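# Press the gauge pin on the magnet-marked fixture post

## Task

Find the one post of the checking fixture that has a yellow magnet on it. Press that post's gauge pin fully in and keep it there for at least one second; it may spring back afterwards. Do not disturb the other three pins, and do not move the magnet.

## Robot and tools

Robot: two UR20-type arms, left_arm and right_arm, each ending in a Robotiq 2F-85 parallel gripper with a wrist camera (cam_left_wrist, cam_right_wrist, both 896x504). The gripper's fingers point along its own +z axis and close along its y axis. A block sticks out about 10 cm toward the gripper's +x. end_effector_position is the point between the closed pads; closed fingertips extend about 19 mm past it, open ones about 6 mm.

Frames: the scene frame has +z up, +x out over the table, origin on the table top between the arms, left_arm on the +y side. Left base sits near (+0.060, +0.928, 0), right base near (-0.064, -0.817, 0). Hand positions, velocities, targets and wrist-camera poses in results are in each arm's own base frame. Motion offsets are along the current Hand target's own axes. Reported poses may be off by a few centimetres.

The 18-number row: one flat list covering both arms. Left arm first: dx, dy, dz, rx, ry, rz, gripper position, force_limit, speed; then the same nine for the right arm. Every value lies in [-1, 1]. The six pose numbers are an offset, not a pose, measured from that arm's Hand target at the moment the action or move begins, along the Hand target's axes; 1.0 equals 0.6 m for dx..dz and 180 degrees for rx..rz, with rx, ry, rz forming a single rotation vector. Sending the same offset twice moves the arm twice. All zeros re-requests the current Hand target. Gripper position is absolute: +1 fully open (85 mm), about -0.8 pads touching, -1 closes until blocked. force_limit and speed (both -1..1, start at +1) set grip strength and closing speed (about 20, 85, 150 mm/s at -1, 0, +1). To keep a gripper unchanged, resend its previous three numbers; 0 is a real command.

execute_actions(actions, cameras): actions is a list of actions; each action is a table of up to 15 rows of 18 numbers, one row per 1/30 s step, all rows counted from the action's start pose; a short table repeats its final row. An empty list returns state plus images. cameras: list of names, ["all"], or [].

move(target, speed, blend, stop_force, zero, blocking, cameras): target is one 18-number row or up to 15 rows, every row an offset from the same starting Hand targets. speed in m/s (0.002 to 4.2, default 0.25), one value or one per target. blend in m rounds corners in a list. stop_force in N (6 to 120) ends an arm's path when its wrist sensor feels that much push against its travel; the arm then backs to just before the push but still presses somewhat. Use it slowly; do not rely on it while the gripper rotates; omit it when moving away from a contact. zero (only with stop_force) chooses whether to rezero first. blocking=false returns early, not allowed with stop_force. Paths are straight, ignore obstacles, and are capped at 10 s. The result adds a move: line (done, off_target, moving, held, fault) and limits such as paced or held.

wait(seconds 0 to 10): let time pass holding commands. stop(): brake a running move. zoom_image(camera, region [x0,y0,x1,y1] pixels, at most 504 each side) on the newest image. zero_wrist_force(arm). read_manual(section) gives licence text only. finished_scene(scene) ends the current scene, given its number; irreversible.

Results: per arm, joint positions, torques, end_effector_position (m) and quat_wxyz, velocities, Hand target (the last commanded pose after clipping, which next offsets start from), wrist force/torque in the gripper's axes plus the peak since last shown, gripper position_measured in counts (3 open, 78 ~60 mm, 130 ~40 mm, 180 ~20 mm, 230 pads together) and object_status (0 moving, 1 blocked opening, 2 blocked closing i.e. gripped, 3 reached target). Joint velocities may read within noise. MOTOR HOT appears near 70 °C; 85 °C brakes the arm for 30-60 s.

Cautions: commanded orientation is clipped to 32 degrees per step from the measured one. Arms are stiff: a target even slightly beyond a firm contact can trigger a stop. Outside force near 150 N on any arm part, or joint contact torque at its limit (wrists 98.4 N m), halts that arm for 10 s. Approach the pin slowly along the gripper's +z, with a small stop_force, and press only as far as needed; a fingertip or closed gripper makes a suitable pusher. Avoid hitting the magnet or neighbouring pins, keep the arms apart (a press between them can fail the task), steer paths around an arm's own base, and never let anything fall off the table. To release a press, command a target back behind the gripper.

Each tool is called after "Call:" as name(argument=value, ...), one argument or row to a line, values as JSON.

## Session

Call:
execute_actions(
  actions=[],
)

Scene clock: 0.00 s.
left_arm: end_effector_position=(+0.6452, +0.5338, +0.3687) position_measured=3 object_status=3 end_effector_quat_wxyz=(+0.054, +0.895, -0.431, +0.101) | right_arm: end_effector_position=(+1.0094, -0.4085, +0.1239) position_measured=3 object_status=3 end_effector_quat_wxyz=(+0.497, -0.362, -0.574, -0.541)
Joint positions: left_arm=[0.541 -1.507 2.094 -2.179 -1.799 -1.706] | right_arm=[2.693 -2.576 -1.22 -2.623 2.507 -0.374]
Joint velocities: within noise
Joint torques (N m): no reading
Motor temperatures (°C): left_arm=[24 36 26 39 35 34] | right_arm=[29 36 36 38 34 39]
Wrist force (N): no reading
Wrist torque (N m): no reading
Wrist force, peak (N): no reading
Hand target: left_arm +0.6452, +0.5338, +0.3687; +0.054, +0.895, -0.431, +0.101 | right_arm +1.0094, -0.4085, +0.1239; +0.497, -0.362, -0.574, -0.541
Tool commands: left_gripper/position=+1.0 left_gripper/force_limit=+1.0 left_gripper/speed=+1.0 right_gripper/position=+1.0 right_gripper/force_limit=+1.0 right_gripper/speed=+1.0

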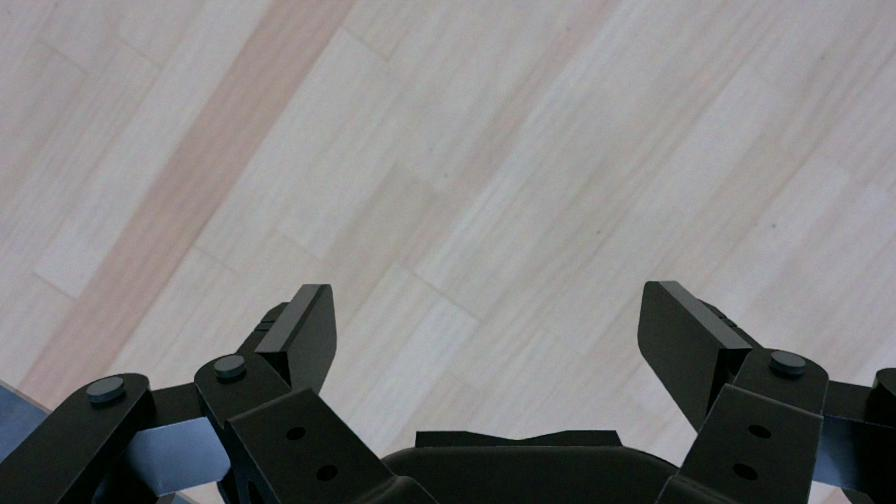

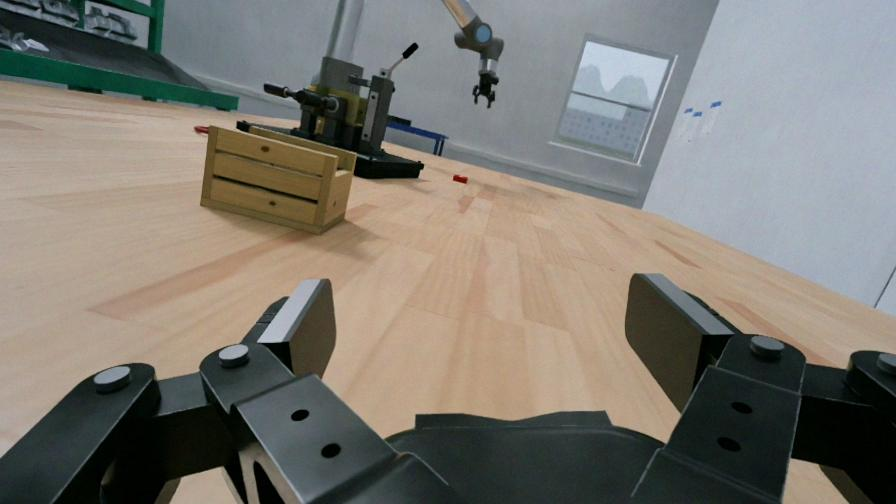

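Call:
zoom_image(
  camera="cam_right_wrist",
  region=[180, 0, 520, 250],
)

Scaled by 1.482 from the camera's 896x504 image, which has a finer 1280x720 frame.

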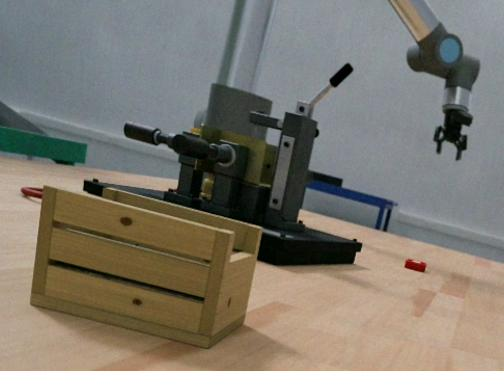

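Call:
move(
  target=[0.572,0.581,-0.101,0,0,0,1,1,1,0,0,0,0,0,0,1,1,1],
  speed=0.4,
  cameras=["cam_left_wrist"],
)

Call:
move(
  target=[0.4,0.42,-0.21,0,0,0,1,1,1,0,0,0,0,0,0,1,1,1],
  speed=0.4,
  cameras=["cam_left_wrist"],
)

Scene clock: 3.00 s.
left_arm: end_effector_position=(+0.5733, +0.0668, +0.5087) position_measured=3 object_status=3 end_effector_quat_wxyz=(+0.054, +0.895, -0.431, +0.101) | right_arm: end_effector_position=(+1.0094, -0.4085, +0.1239) position_measured=3 object_status=3 end_effector_quat_wxyz=(+0.497, -0.362, -0.574, -0.541)
Joint positions: left_arm=[-0.14 -1.988 2.285 -2.029 -1.734 -2.398] | right_arm=[2.693 -2.576 -1.22 -2.623 2.507 -0.374]
Joint torques (N m): left_arm=[-11.23 -31.02 -112.88 -6.5 4.81 -4.68] | right_arm=[2.18 244.82 73.52 -4 -0.2 -0.61]
Wrist force (N): left_arm=[-0.1 -0.2 0.8] | right_arm=[-0.2 -0.1 0.1]
Wrist torque (N m): left_arm=[-0.07 -0.05 0.19] | right_arm=[-0.02 0.02 0.00]
Wrist force, peak (N): left_arm=[2.8 3.1 -0.1] | right_arm=[-0.1 0.6 0.2]
Hand target: left_arm +0.5733, +0.0667, +0.5088; +0.054, +0.895, -0.431, +0.101 | right_arm +1.0094, -0.4085, +0.1239; +0.497, -0.362, -0.574, -0.541
Off the commanded pose: left_arm 0.000 m, 0 deg | right_arm 0.000 m, 0 deg.
move: done
camera_calibration:
cam_left_wrist: T_world_to_cam=[[-0.800472, -0.599343, 0.0057125, 0.502997], [-0.595584, 0.796448, 0.104648, 0.254336], [-0.0672696, 0.0803652, -0.994493, 0.66893], [0, 0, 0, 1]] pos_world=[0.599112, 0.0451443, 0.635757]
Images, in order (width x height): cam_left_wrist 896x504.

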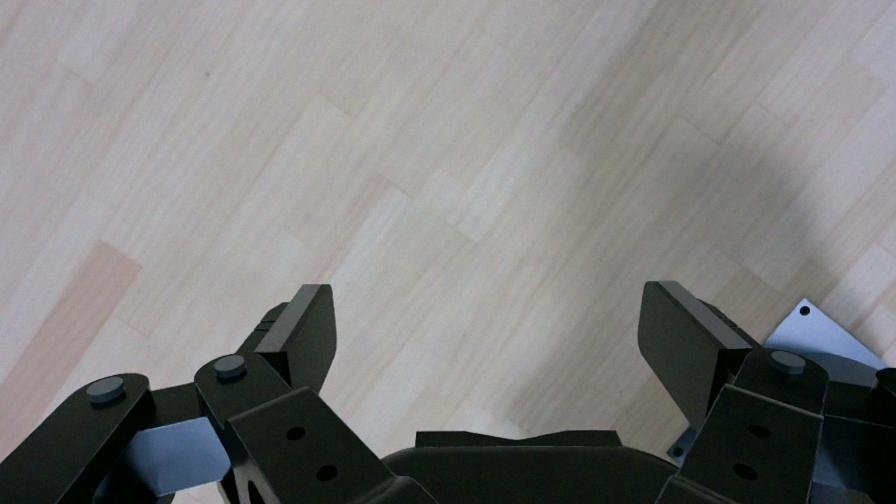

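Scene clock: 4.63 s.
left_arm: end_effector_position=(+0.5054, -0.2496, +0.6883) position_measured=3 object_status=3 end_effector_quat_wxyz=(+0.054, +0.895, -0.431, +0.101) | right_arm: end_effector_position=(+1.0094, -0.4085, +0.1239) position_measured=3 object_status=3 end_effector_quat_wxyz=(+0.497, -0.362, -0.574, -0.541)
Joint positions: left_arm=[-0.804 -2.092 2.097 -1.803 -1.601 -3.052] | right_arm=[2.693 -2.576 -1.22 -2.623 2.507 -0.374]
Joint torques (N m): left_arm=[-17.98 37.3 -134.08 -7.01 5.27 -5.05] | right_arm=[2.13 243.07 72.64 -3.81 -0.52 -0.3]
Wrist force (N): left_arm=[-0.1 -0.2 -0.3] | right_arm=[0.0 0.0 0.3]
Wrist torque (N m): left_arm=[-0.07 0.06 0.24] | right_arm=[0.00 -0.01 -0.01]
Wrist force, peak (N): left_arm=[-3.0 -2.8 2.4] | right_arm=[0.1 0.5 0.4]
Hand target: left_arm +0.5054, -0.2497, +0.6883; +0.054, +0.895, -0.431, +0.101 | right_arm +1.0094, -0.4085, +0.1239; +0.497, -0.362, -0.574, -0.541
Off the commanded pose: left_arm 0.000 m, 0 deg | right_arm 0.000 m, 0 deg.
move: done
camera_calibration:
cam_left_wrist: T_world_to_cam=[[-0.800484, -0.599329, 0.00555355, 0.258207], [-0.59559, 0.796459, 0.104529, 0.447259], [-0.0670706, 0.0803664, -0.994506, 0.868312], [0, 0, 0, 1]] pos_world=[0.531312, -0.271256, 0.815356]
Images, in order (width x height): cam_left_wrist 896x504.

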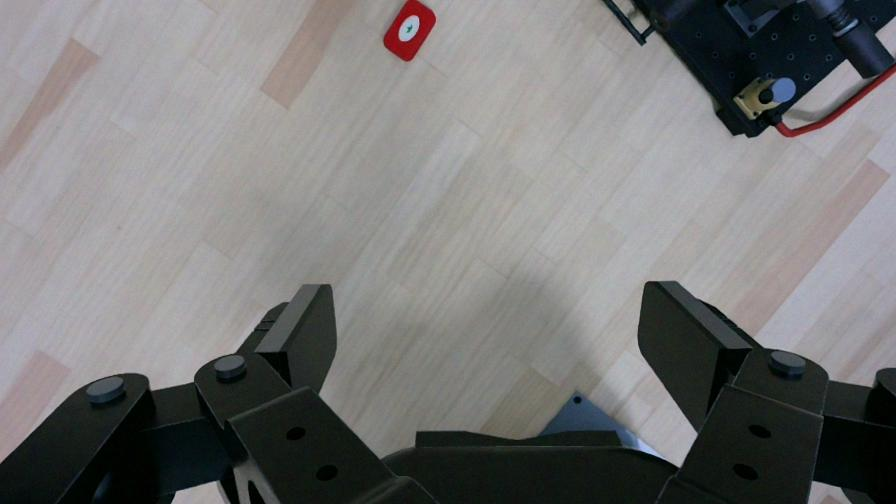

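Call:
move(
  target=[0.332,0.56,0.083,0,0,0,1,1,1,0,0,0,0,0,0,1,1,1],
  speed=0.4,
  cameras=["cam_left_wrist"],
)

Call:
zoom_image(
  camera="cam_left_wrist",
  region=[300, 0, 800, 400],
)

Scene clock: 6.50 s.
left_arm: end_effector_position=(+0.3706, -0.6195, +0.6881) position_measured=3 object_status=3 end_effector_quat_wxyz=(+0.054, +0.895, -0.431, +0.101) | right_arm: end_effector_position=(+1.0094, -0.4085, +0.1239) position_measured=3 object_status=3 end_effector_quat_wxyz=(+0.497, -0.362, -0.574, -0.541)
Joint positions: left_arm=[-1.359 -1.886 1.986 -1.881 -1.478 -3.594] | right_arm=[2.693 -2.576 -1.22 -2.623 2.507 -0.374]
Joint torques (N m): left_arm=[-27.96 -3.27 -131.84 -15.2 5.63 -5.04] | right_arm=[-0.67 243.26 72.76 -3.75 -0.27 -0.4]
Wrist force (N): left_arm=[0.5 -0.7 -0.3] | right_arm=[-0.2 0.2 0.4]
Wrist torque (N m): left_arm=[-0.16 -0.05 0.27] | right_arm=[0.04 0.04 0.00]
Wrist force, peak (N): left_arm=[-2.1 -3.5 -0.5] | right_arm=[0.2 0.4 0.4]
Hand target: left_arm +0.3706, -0.6197, +0.6881; +0.054, +0.895, -0.431, +0.101 | right_arm +1.0094, -0.4085, +0.1239; +0.497, -0.362, -0.574, -0.541
Off the commanded pose: left_arm 0.000 m, 0 deg | right_arm 0.000 m, 0 deg.
move: done
camera_calibration:
cam_left_wrist: T_world_to_cam=[[-0.800447, -0.599378, 0.00554634, -0.0714287], [-0.595639, 0.796422, 0.10453, 0.6616], [-0.0670699, 0.0803668, -0.994506, 0.8888], [0, 0, 0, 1]] pos_world=[0.396512, -0.641156, 0.815156]
Images, in order (width x height): cam_left_wrist 896x504.

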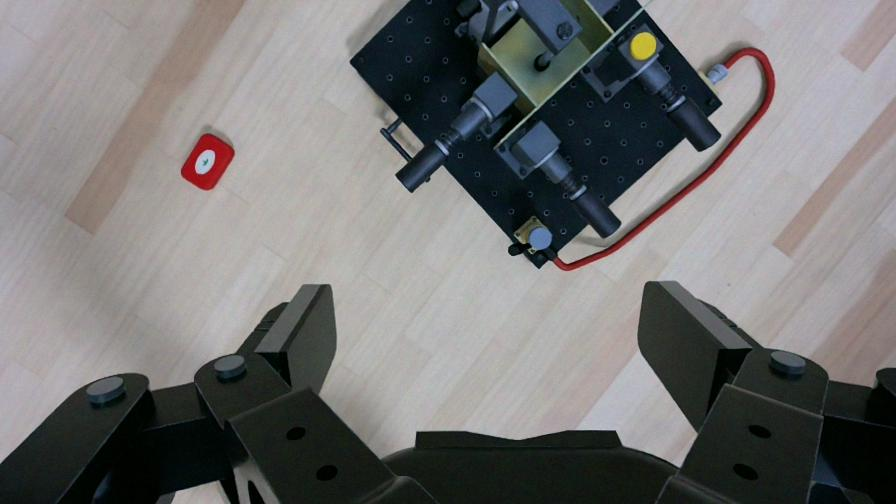

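Scaled by 1.008 from the camera's 896x504 image, which has a finer 1280x720 frame.

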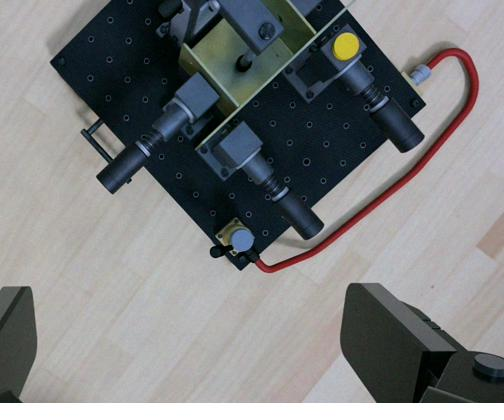

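Call:
move(
  target=[-0.03,0.665,0.41,-0.033,-0.0685,0.3127,-1,1,1,0,0,0,0,0,0,1,1,1],
  speed=0.4,
  cameras=["cam_left_wrist"],
)

Call:
zoom_image(
  camera="cam_left_wrist",
  region=[200, 0, 704, 504],
)

Scene clock: 9.43 s.
left_arm: end_effector_position=(+0.0807, -0.8996, +0.4483) position_measured=235 object_status=3 end_effector_quat_wxyz=(+0.000, -0.588, +0.809, +0.000) | right_arm: end_effector_position=(+1.0094, -0.4085, +0.1239) position_measured=3 object_status=3 end_effector_quat_wxyz=(+0.497, -0.362, -0.574, -0.541)
Joint positions: left_arm=[-1.706 -1.498 1.939 -2.011 -1.571 -2.964] | right_arm=[2.693 -2.576 -1.22 -2.623 2.507 -0.374]
Joint torques (N m): left_arm=[-11.34 -88.77 -123.08 -12.82 -5.28 3.33] | right_arm=[2.33 244.21 70.68 -3.75 -0.07 0.14]
Wrist force (N): left_arm=[0.2 0.1 0.1] | right_arm=[0.3 0.2 0.0]
Wrist torque (N m): left_arm=[-0.10 -0.14 -0.04] | right_arm=[0.04 -0.05 0.00]
Wrist force, peak (N): left_arm=[0.1 -4.0 -2.4] | right_arm=[0.3 0.7 0.3]
Hand target: left_arm +0.0806, -0.8997, +0.4482; +0.000, -0.588, +0.809, +0.000 | right_arm +1.0094, -0.4085, +0.1239; +0.497, -0.362, -0.574, -0.541
Off the commanded pose: left_arm 0.000 m, 0 deg | right_arm 0.000 m, 0 deg.
move: done
camera_calibration:
cam_left_wrist: T_world_to_cam=[[-0.941799, 0.336163, 0.00300035, 0.38405], [0.318472, 0.889309, 0.328185, 0.646593], [0.107655, 0.310039, -0.944609, 0.82355], [0, 0, 0, 1]] pos_world=[0.0671171, -0.959457, 0.564579]
Images, in order (width x height): cam_left_wrist 896x504.

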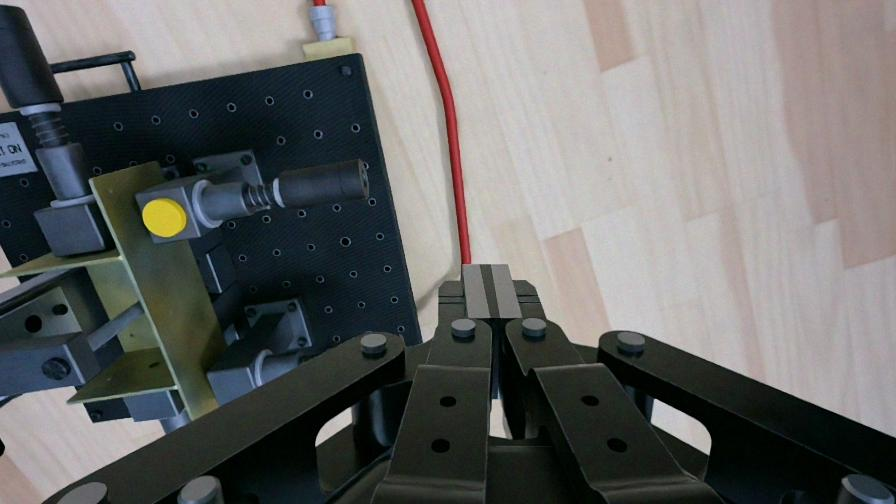

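Scaled by 1.000.

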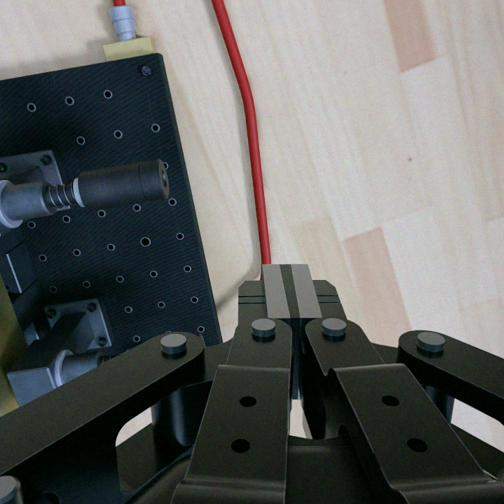

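Call:
move(
  target=[0.0,0.0,0.22,0,0,-0.542,-1,1,1,0,0,0,0,0,0,1,1,1],
  speed=0.4,
  cameras=["cam_left_wrist"],
)

Call:
zoom_image(
  camera="cam_left_wrist",
  region=[250, 0, 650, 400],
)

Scene clock: 13.60 s.
left_arm: end_effector_position=(+0.0807, -0.8996, +0.3162) position_measured=235 object_status=3 end_effector_quat_wxyz=(+0.000, +0.996, -0.090, +0.000) | right_arm: end_effector_position=(+1.0094, -0.4085, +0.1239) position_measured=3 object_status=3 end_effector_quat_wxyz=(+0.497, -0.362, -0.574, -0.541)
Joint positions: left_arm=[-1.706 -1.412 2.051 -2.209 -1.571 -4.666] | right_arm=[2.693 -2.576 -1.22 -2.623 2.507 -0.374]
Joint torques (N m): left_arm=[-14.16 -90.58 -65.06 -13.43 5.63 -5.39] | right_arm=[1.26 240.81 72.03 -4.29 -0.32 0.07]
Wrist force (N): left_arm=[0.5 -0.1 -0.6] | right_arm=[0.2 0.3 0.1]
Wrist torque (N m): left_arm=[-0.06 -0.21 0.28] | right_arm=[0.05 -0.03 0.00]
Wrist force, peak (N): left_arm=[0.2 -0.4 -1.0] | right_arm=[-0.1 0.5 0.4]
Hand target: left_arm +0.0806, -0.8996, +0.3162; +0.000, +0.996, -0.090, +0.000 | right_arm +1.0094, -0.4085, +0.1239; +0.497, -0.362, -0.574, -0.541
Off the commanded pose: left_arm 0.000 m, 0 deg | right_arm 0.000 m, 0 deg.
move: done
camera_calibration:
cam_left_wrist: T_world_to_cam=[[-0.209734, -0.977756, 0.00228341, -0.856418], [-0.923707, 0.198905, 0.327417, 0.16929], [-0.320588, 0.0665614, -0.944877, 0.514404], [0, 0, 0, 1]] pos_world=[0.141666, -0.90528, 0.432576]
Images, in order (width x height): cam_left_wrist 896x504.

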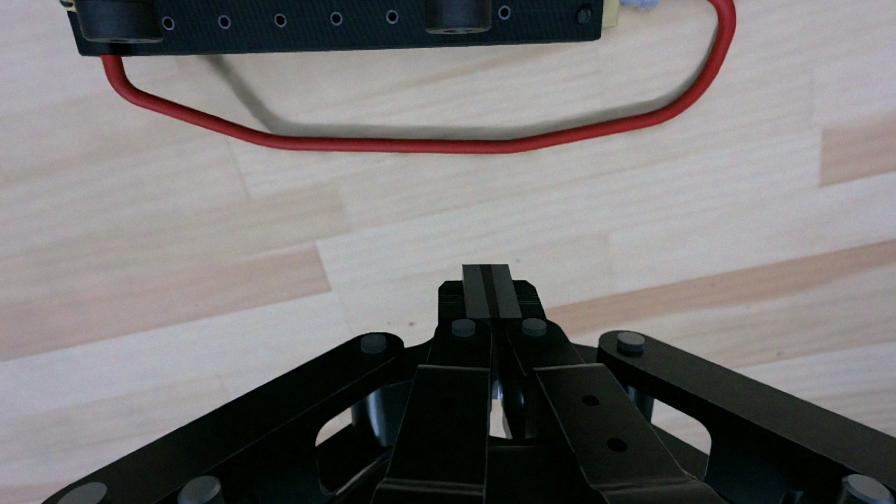

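Scaled by 1.260 from the camera's 896x504 image, which has a finer 1280x720 frame.

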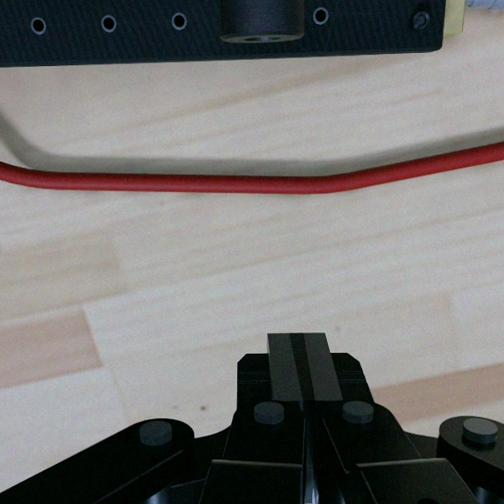

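Call:
move(
  target=[0.0,-0.008,0.26,0,0,0,-1,1,1,0,0,0,0,0,0,1,1,1],
  speed=0.3,
  cameras=["cam_left_wrist"],
)

Call:
zoom_image(
  camera="cam_left_wrist",
  region=[250, 0, 650, 400],
)

Scene clock: 15.33 s.
left_arm: end_effector_position=(+0.0815, -0.8948, +0.1604) position_measured=235 object_status=3 end_effector_quat_wxyz=(+0.000, +0.996, -0.090, +0.000) | right_arm: end_effector_position=(+1.0094, -0.4085, +0.1239) position_measured=3 object_status=3 end_effector_quat_wxyz=(+0.497, -0.362, -0.574, -0.541)
Joint positions: left_arm=[-1.706 -1.272 2.155 -2.453 -1.571 -4.666] | right_arm=[2.693 -2.576 -1.22 -2.623 2.507 -0.374]
Joint torques (N m): left_arm=[20.17 -107.91 -51.86 -12.93 2.88 3.21] | right_arm=[-2.54 238.77 72.06 -3.1 -0.34 -1]
Wrist force (N): left_arm=[0.2 0.0 -0.2] | right_arm=[0.2 0.3 0.2]
Wrist torque (N m): left_arm=[-0.08 -0.18 0.21] | right_arm=[0.05 -0.03 0.00]
Wrist force, peak (N): left_arm=[0.4 0.2 -4.1] | right_arm=[0.2 0.7 0.1]
Hand target: left_arm +0.0816, -0.8948, +0.1602; +0.000, +0.996, -0.090, +0.000 | right_arm +1.0094, -0.4085, +0.1239; +0.497, -0.362, -0.574, -0.541
Off the commanded pose: left_arm 0.000 m, 0 deg | right_arm 0.000 m, 0 deg.
move: done
camera_calibration:
cam_left_wrist: T_world_to_cam=[[-0.209594, -0.977786, 0.00233552, -0.851262], [-0.923738, 0.19879, 0.327399, 0.220026], [-0.32059, 0.0664634, -0.944883, 0.366949], [0, 0, 0, 1]] pos_world=[0.142467, -0.90048, 0.276676]
Images, in order (width x height): cam_left_wrist 896x504.

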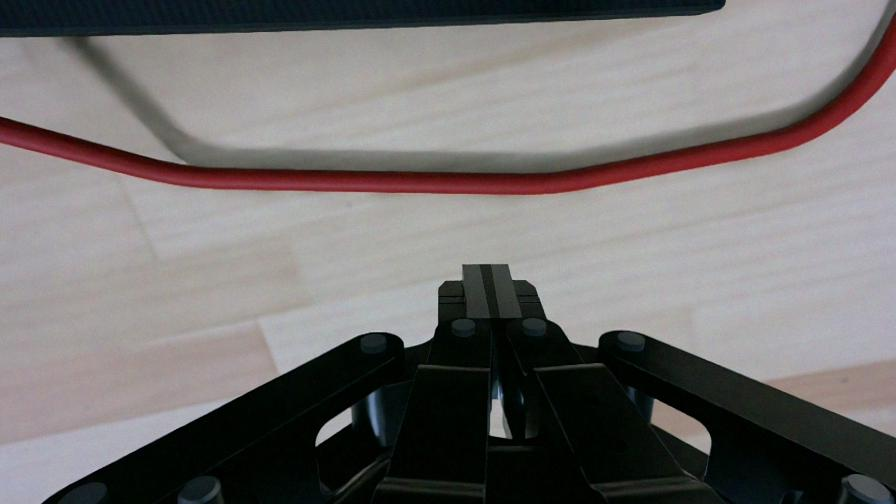

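Scaled by 1.260 from the camera's 896x504 image, which has a finer 1280x720 frame.

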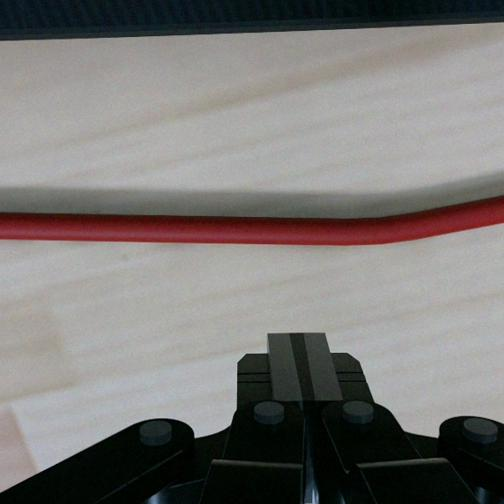

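Call:
move(
  target=[0.09,0,0,0,0,0,-1,1,1,0,0,0,0,0,0,1,1,1],
  speed=0.15,
  stop_force=12,
  cameras=["cam_left_wrist"],
)

Call:
zoom_image(
  camera="cam_left_wrist",
  region=[250, 0, 650, 400],
)

Scene clock: 16.97 s.
left_arm: end_effector_position=(+0.1347, -0.9045, +0.1602) position_measured=235 object_status=3 end_effector_quat_wxyz=(+0.000, +0.996, -0.090, +0.000) | right_arm: end_effector_position=(+1.0094, -0.4085, +0.1239) position_measured=3 object_status=3 end_effector_quat_wxyz=(+0.497, -0.362, -0.574, -0.541)
Joint positions: left_arm=[-1.645 -1.257 2.132 -2.445 -1.571 -4.605] | right_arm=[2.693 -2.576 -1.22 -2.623 2.507 -0.374]
Joint torques (N m): left_arm=[21.7 -114.89 -95.93 -5.86 -4.91 2.38] | right_arm=[-1.79 242.31 73.92 -3.8 -0.1 -0.78]
Wrist force (N): left_arm=[-0.2 -0.2 0.2] | right_arm=[0.3 0.1 0.1]
Wrist torque (N m): left_arm=[-0.14 -0.05 -0.08] | right_arm=[0.03 -0.06 0.00]
Wrist force, peak (N): left_arm=[1.6 0.0 -0.2] | right_arm=[0.5 0.5 0.2]
Hand target: left_arm +0.1347, -0.9045, +0.1602; +0.000, +0.996, -0.090, +0.000 | right_arm +1.0094, -0.4085, +0.1239; +0.497, -0.362, -0.574, -0.541
Off the commanded pose: left_arm 0.000 m, 0 deg | right_arm 0.000 m, 0 deg.
move: done
camera_calibration:
cam_left_wrist: T_world_to_cam=[[-0.209594, -0.977786, 0.00233552, -0.849596], [-0.923738, 0.19879, 0.327399, 0.27113], [-0.32059, 0.0664634, -0.944883, 0.384555], [0, 0, 0, 1]] pos_world=[0.195667, -0.91018, 0.276576]
Images, in order (width x height): cam_left_wrist 896x504.

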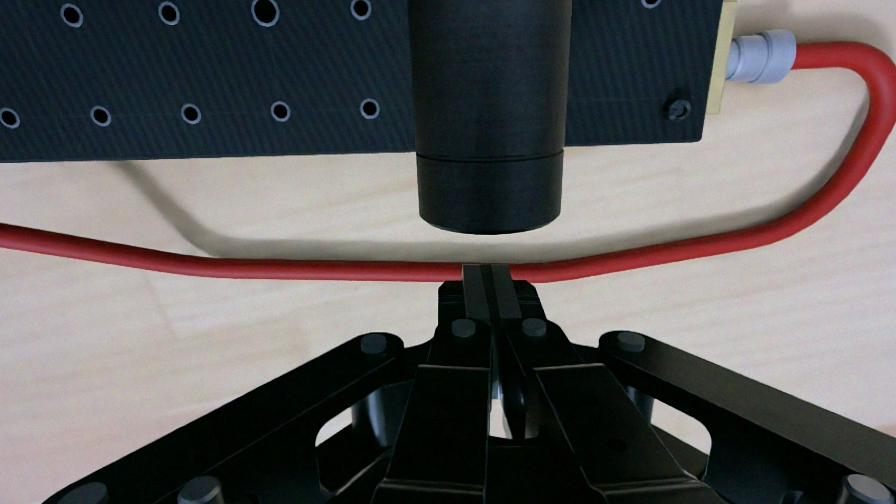

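Scaled by 1.260 from the camera's 896x504 image, which has a finer 1280x720 frame.

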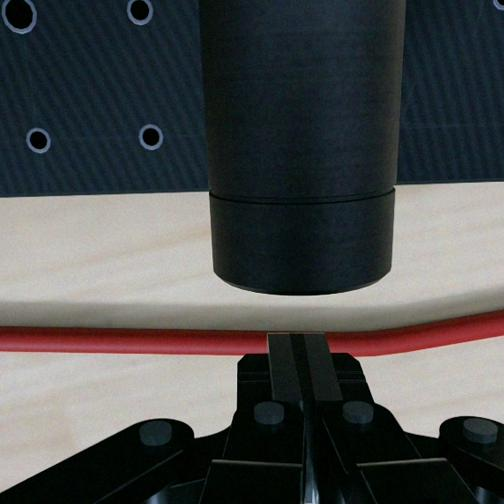

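Call:
move(
  target=[0.1,0,0,0,0,0,-1,1,1,0,0,0,0,0,0,1,1,1],
  speed=0.02,
  stop_force=60,
  cameras=["cam_left_wrist"],
)

Call:
wait(
  seconds=0.5,
)

Scene clock: 20.73 s.
left_arm: end_effector_position=(+0.1740, -0.9117, +0.1602) position_measured=235 object_status=3 end_effector_quat_wxyz=(+0.000, +0.996, -0.090, +0.000) | right_arm: end_effector_position=(+1.0094, -0.4085, +0.1239) position_measured=3 object_status=3 end_effector_quat_wxyz=(+0.497, -0.362, -0.574, -0.541)
Joint positions: left_arm=[-1.601 -1.245 2.113 -2.438 -1.57 -4.561] | right_arm=[2.693 -2.576 -1.22 -2.623 2.507 -0.374]
Joint torques (N m): left_arm=[30.13 -168.73 -56.73 -13.82 20.96 -3.84] | right_arm=[5.06 243.23 72.63 -3.6 -0.46 -0.68]
Wrist force (N): left_arm=[-58.1 3.8 4.3] | right_arm=[0.1 0.3 0.3]
Wrist torque (N m): left_arm=[-0.05 0.58 0.05] | right_arm=[0.06 -0.02 0.00]
Wrist force, peak (N): left_arm=[-116.8 -15.9 -22.6] | right_arm=[0.2 0.5 0.7]
Hand target: left_arm +0.1740, -0.9117, +0.1602; +0.000, +0.996, -0.090, +0.000 (not the last commanded pose) | right_arm +1.0094, -0.4085, +0.1239; +0.497, -0.362, -0.574, -0.541
Off the commanded pose: left_arm 0.020 m, 0 deg | right_arm 0.000 m, 0 deg.
move: contact (left_arm)
camera_calibration:
cam_left_wrist: T_world_to_cam=[[-0.209594, -0.977786, 0.00233552, -0.848302], [-0.923738, 0.19879, 0.327399, 0.308844], [-0.32059, 0.0664634, -0.944883, 0.397626], [0, 0, 0, 1]] pos_world=[0.234967, -0.91728, 0.276576]
Images, in order (width x height): cam_left_wrist 896x504.

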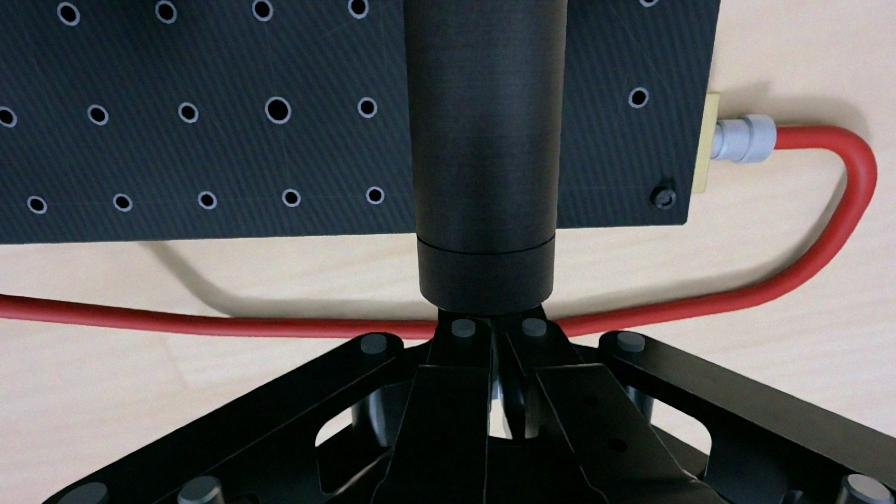

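Scene clock: 21.23 s.
left_arm: end_effector_position=(+0.1740, -0.9117, +0.1602) position_measured=235 object_status=3 end_effector_quat_wxyz=(+0.000, +0.996, -0.090, +0.000) | right_arm: end_effector_position=(+1.0094, -0.4085, +0.1239) position_measured=3 object_status=3 end_effector_quat_wxyz=(+0.497, -0.362, -0.574, -0.541)
Joint positions: left_arm=[-1.601 -1.245 2.113 -2.438 -1.57 -4.561] | right_arm=[2.693 -2.576 -1.22 -2.623 2.507 -0.374]
Joint torques (N m): left_arm=[31.96 -175.83 -58.89 -9.69 16.8 -4.15] | right_arm=[-1.47 244.55 73.27 -3.85 -0.8 -0.23]
Wrist force (N): left_arm=[-57.1 5.2 6.3] | right_arm=[0.1 0.5 0.1]
Wrist torque (N m): left_arm=[-0.05 0.56 0.07] | right_arm=[0.10 -0.03 -0.01]
Wrist force, peak (N): left_arm=[-58.0 4.2 4.9] | right_arm=[0.2 0.4 0.4]
Hand target: left_arm +0.1740, -0.9117, +0.1602; +0.000, +0.996, -0.090, +0.000 (not the last commanded pose) | right_arm +1.0094, -0.4085, +0.1239; +0.497, -0.362, -0.574, -0.541
Tool commands: left_gripper/position=-1.0 left_gripper/force_limit=+1.0 left_gripper/speed=+1.0 right_gripper/position=+1.0 right_gripper/force_limit=+1.0 right_gripper/speed=+1.0
Off the commanded pose: left_arm 0.020 m, 0 deg | right_arm 0.000 m, 0 deg.
wait: 0.50 s; at rest by 0.17 s

Call:
move(
  target=[0.006,0,0,0,0,0,-1,1,1,0,0,0,0,0,0,1,1,1],
  speed=0.003,
  stop_force=80,
  zero=false,
  cameras=["cam_left_wrist"],
)

Call:
wait(
  seconds=1.5,
)

Call:
zoom_image(
  camera="cam_left_wrist",
  region=[250, 0, 650, 400],
)

Scene clock: 22.53 s.
left_arm: end_effector_position=(+0.1742, -0.9116, +0.1602) position_measured=235 object_status=3 end_effector_quat_wxyz=(+0.000, +0.996, -0.090, +0.000) | right_arm: end_effector_position=(+1.0094, -0.4085, +0.1239) position_measured=3 object_status=3 end_effector_quat_wxyz=(+0.497, -0.362, -0.574, -0.541)
Joint positions: left_arm=[-1.6 -1.245 2.113 -2.438 -1.571 -4.561] | right_arm=[2.693 -2.576 -1.22 -2.623 2.507 -0.374]
Joint torques (N m): left_arm=[53.44 -153.25 -79.19 -7.49 31.73 -3.8] | right_arm=[1.5 243.09 72.52 -3.56 -0.99 -0.85]
Wrist force (N): left_arm=[-83.8 17.2 10.1] | right_arm=[0.0 0.2 0.3]
Wrist torque (N m): left_arm=[0.09 0.91 -0.09] | right_arm=[0.04 0.00 -0.01]
Wrist force, peak (N): left_arm=[-86.5 17.5 9.8] | right_arm=[-0.1 0.5 0.3]
Hand target: left_arm +0.1742, -0.9116, +0.1602; +0.000, +0.996, -0.090, +0.000 (not the last commanded pose) | right_arm +1.0094, -0.4085, +0.1239; +0.497, -0.362, -0.574, -0.541
Off the commanded pose: left_arm 0.003 m, 0 deg | right_arm 0.000 m, 0 deg.
move: contact (left_arm)
camera_calibration:
cam_left_wrist: T_world_to_cam=[[-0.209631, -0.977778, 0.00228999, -0.84821], [-0.923658, 0.198795, 0.327623, 0.309077], [-0.320798, 0.0665648, -0.944806, 0.397748], [0, 0, 0, 1]] pos_world=[0.235267, -0.91728, 0.276476]
Images, in order (width x height): cam_left_wrist 896x504.

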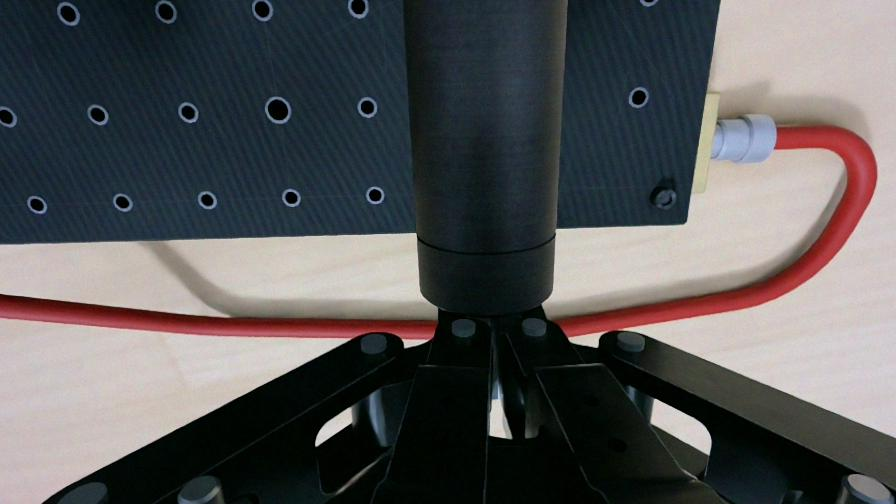

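Scene clock: 24.03 s.
left_arm: end_effector_position=(+0.1742, -0.9116, +0.1602) position_measured=235 object_status=3 end_effector_quat_wxyz=(+0.000, +0.996, -0.090, +0.000) | right_arm: end_effector_position=(+1.0094, -0.4085, +0.1239) position_measured=3 object_status=3 end_effector_quat_wxyz=(+0.497, -0.362, -0.574, -0.541)
Joint positions: left_arm=[-1.6 -1.245 2.113 -2.438 -1.571 -4.561] | right_arm=[2.693 -2.576 -1.22 -2.623 2.507 -0.374]
Joint torques (N m): left_arm=[46.96 -162.66 -59.59 -10.51 31.15 -3.76] | right_arm=[-1 239.59 73.24 -4.42 -1.12 -0.47]
Wrist force (N): left_arm=[-81.5 15.9 9.9] | right_arm=[0.1 0.2 0.3]
Wrist torque (N m): left_arm=[0.05 0.84 -0.08] | right_arm=[0.04 -0.01 0.00]
Wrist force, peak (N): left_arm=[-83.2 17.2 10.1] | right_arm=[0.1 0.3 0.8]
Hand target: left_arm +0.1742, -0.9116, +0.1602; +0.000, +0.996, -0.090, +0.000 (not the last commanded pose) | right_arm +1.0094, -0.4085, +0.1239; +0.497, -0.362, -0.574, -0.541
Tool commands: left_gripper/position=-1.0 left_gripper/force_limit=+1.0 left_gripper/speed=+1.0 right_gripper/position=+1.0 right_gripper/force_limit=+1.0 right_gripper/speed=+1.0
Off the commanded pose: left_arm 0.003 m, 0 deg | right_arm 0.000 m, 0 deg.
wait: 1.50 s; at rest by 0.17 s

Scaled by 1.260 from the camera's 896x504 image, which has a finer 1280x720 frame.
This view is cut from an older image: the scene may have changed since it was taken.

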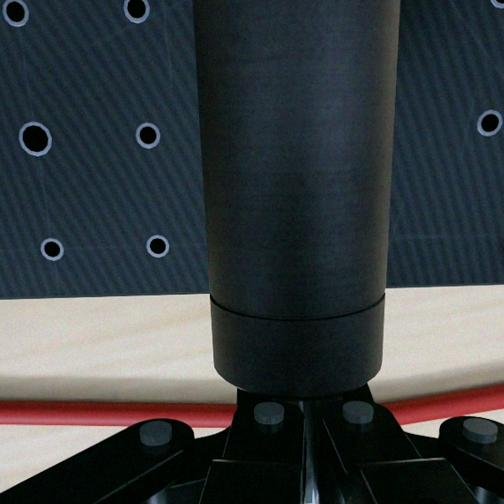

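Call:
move(
  target=[-0.13,0,0,0,0,0,-1,1,1,0,0,0,0,0,0,1,1,1],
  speed=0.06,
)

Call:
finished_scene(
  scene=1,
)

Scene clock: 25.90 s.
left_arm: end_effector_position=(+0.0977, -0.8976, +0.1602) position_measured=235 object_status=3 end_effector_quat_wxyz=(+0.000, +0.996, -0.090, +0.000) | right_arm: end_effector_position=(+1.0094, -0.4085, +0.1239) position_measured=3 object_status=3 end_effector_quat_wxyz=(+0.497, -0.362, -0.574, -0.541)
Joint positions: left_arm=[-1.687 -1.268 2.148 -2.451 -1.571 -4.648] | right_arm=[2.693 -2.576 -1.22 -2.623 2.507 -0.374]
Joint torques (N m): left_arm=[-26.41 -161.52 -53.8 -13.86 -2.68 -4.17] | right_arm=[2.62 243.1 72.07 -4.19 -0.7 -0.53]
Wrist force (N): left_arm=[-2.9 5.6 -0.2] | right_arm=[0.2 0.3 0.6]
Wrist torque (N m): left_arm=[0.94 0.41 0.28] | right_arm=[0.06 -0.03 0.00]
Wrist force, peak (N): left_arm=[-81.5 15.8 9.8] | right_arm=[0.2 0.5 0.5]
Hand target: left_arm +0.0975, -0.8976, +0.1602; +0.000, +0.996, -0.090, +0.000 | right_arm +1.0094, -0.4085, +0.1239; +0.497, -0.362, -0.574, -0.541
Off the commanded pose: left_arm 0.000 m, 0 deg | right_arm 0.000 m, 0 deg.
move: done

The scene is finished: the task was done.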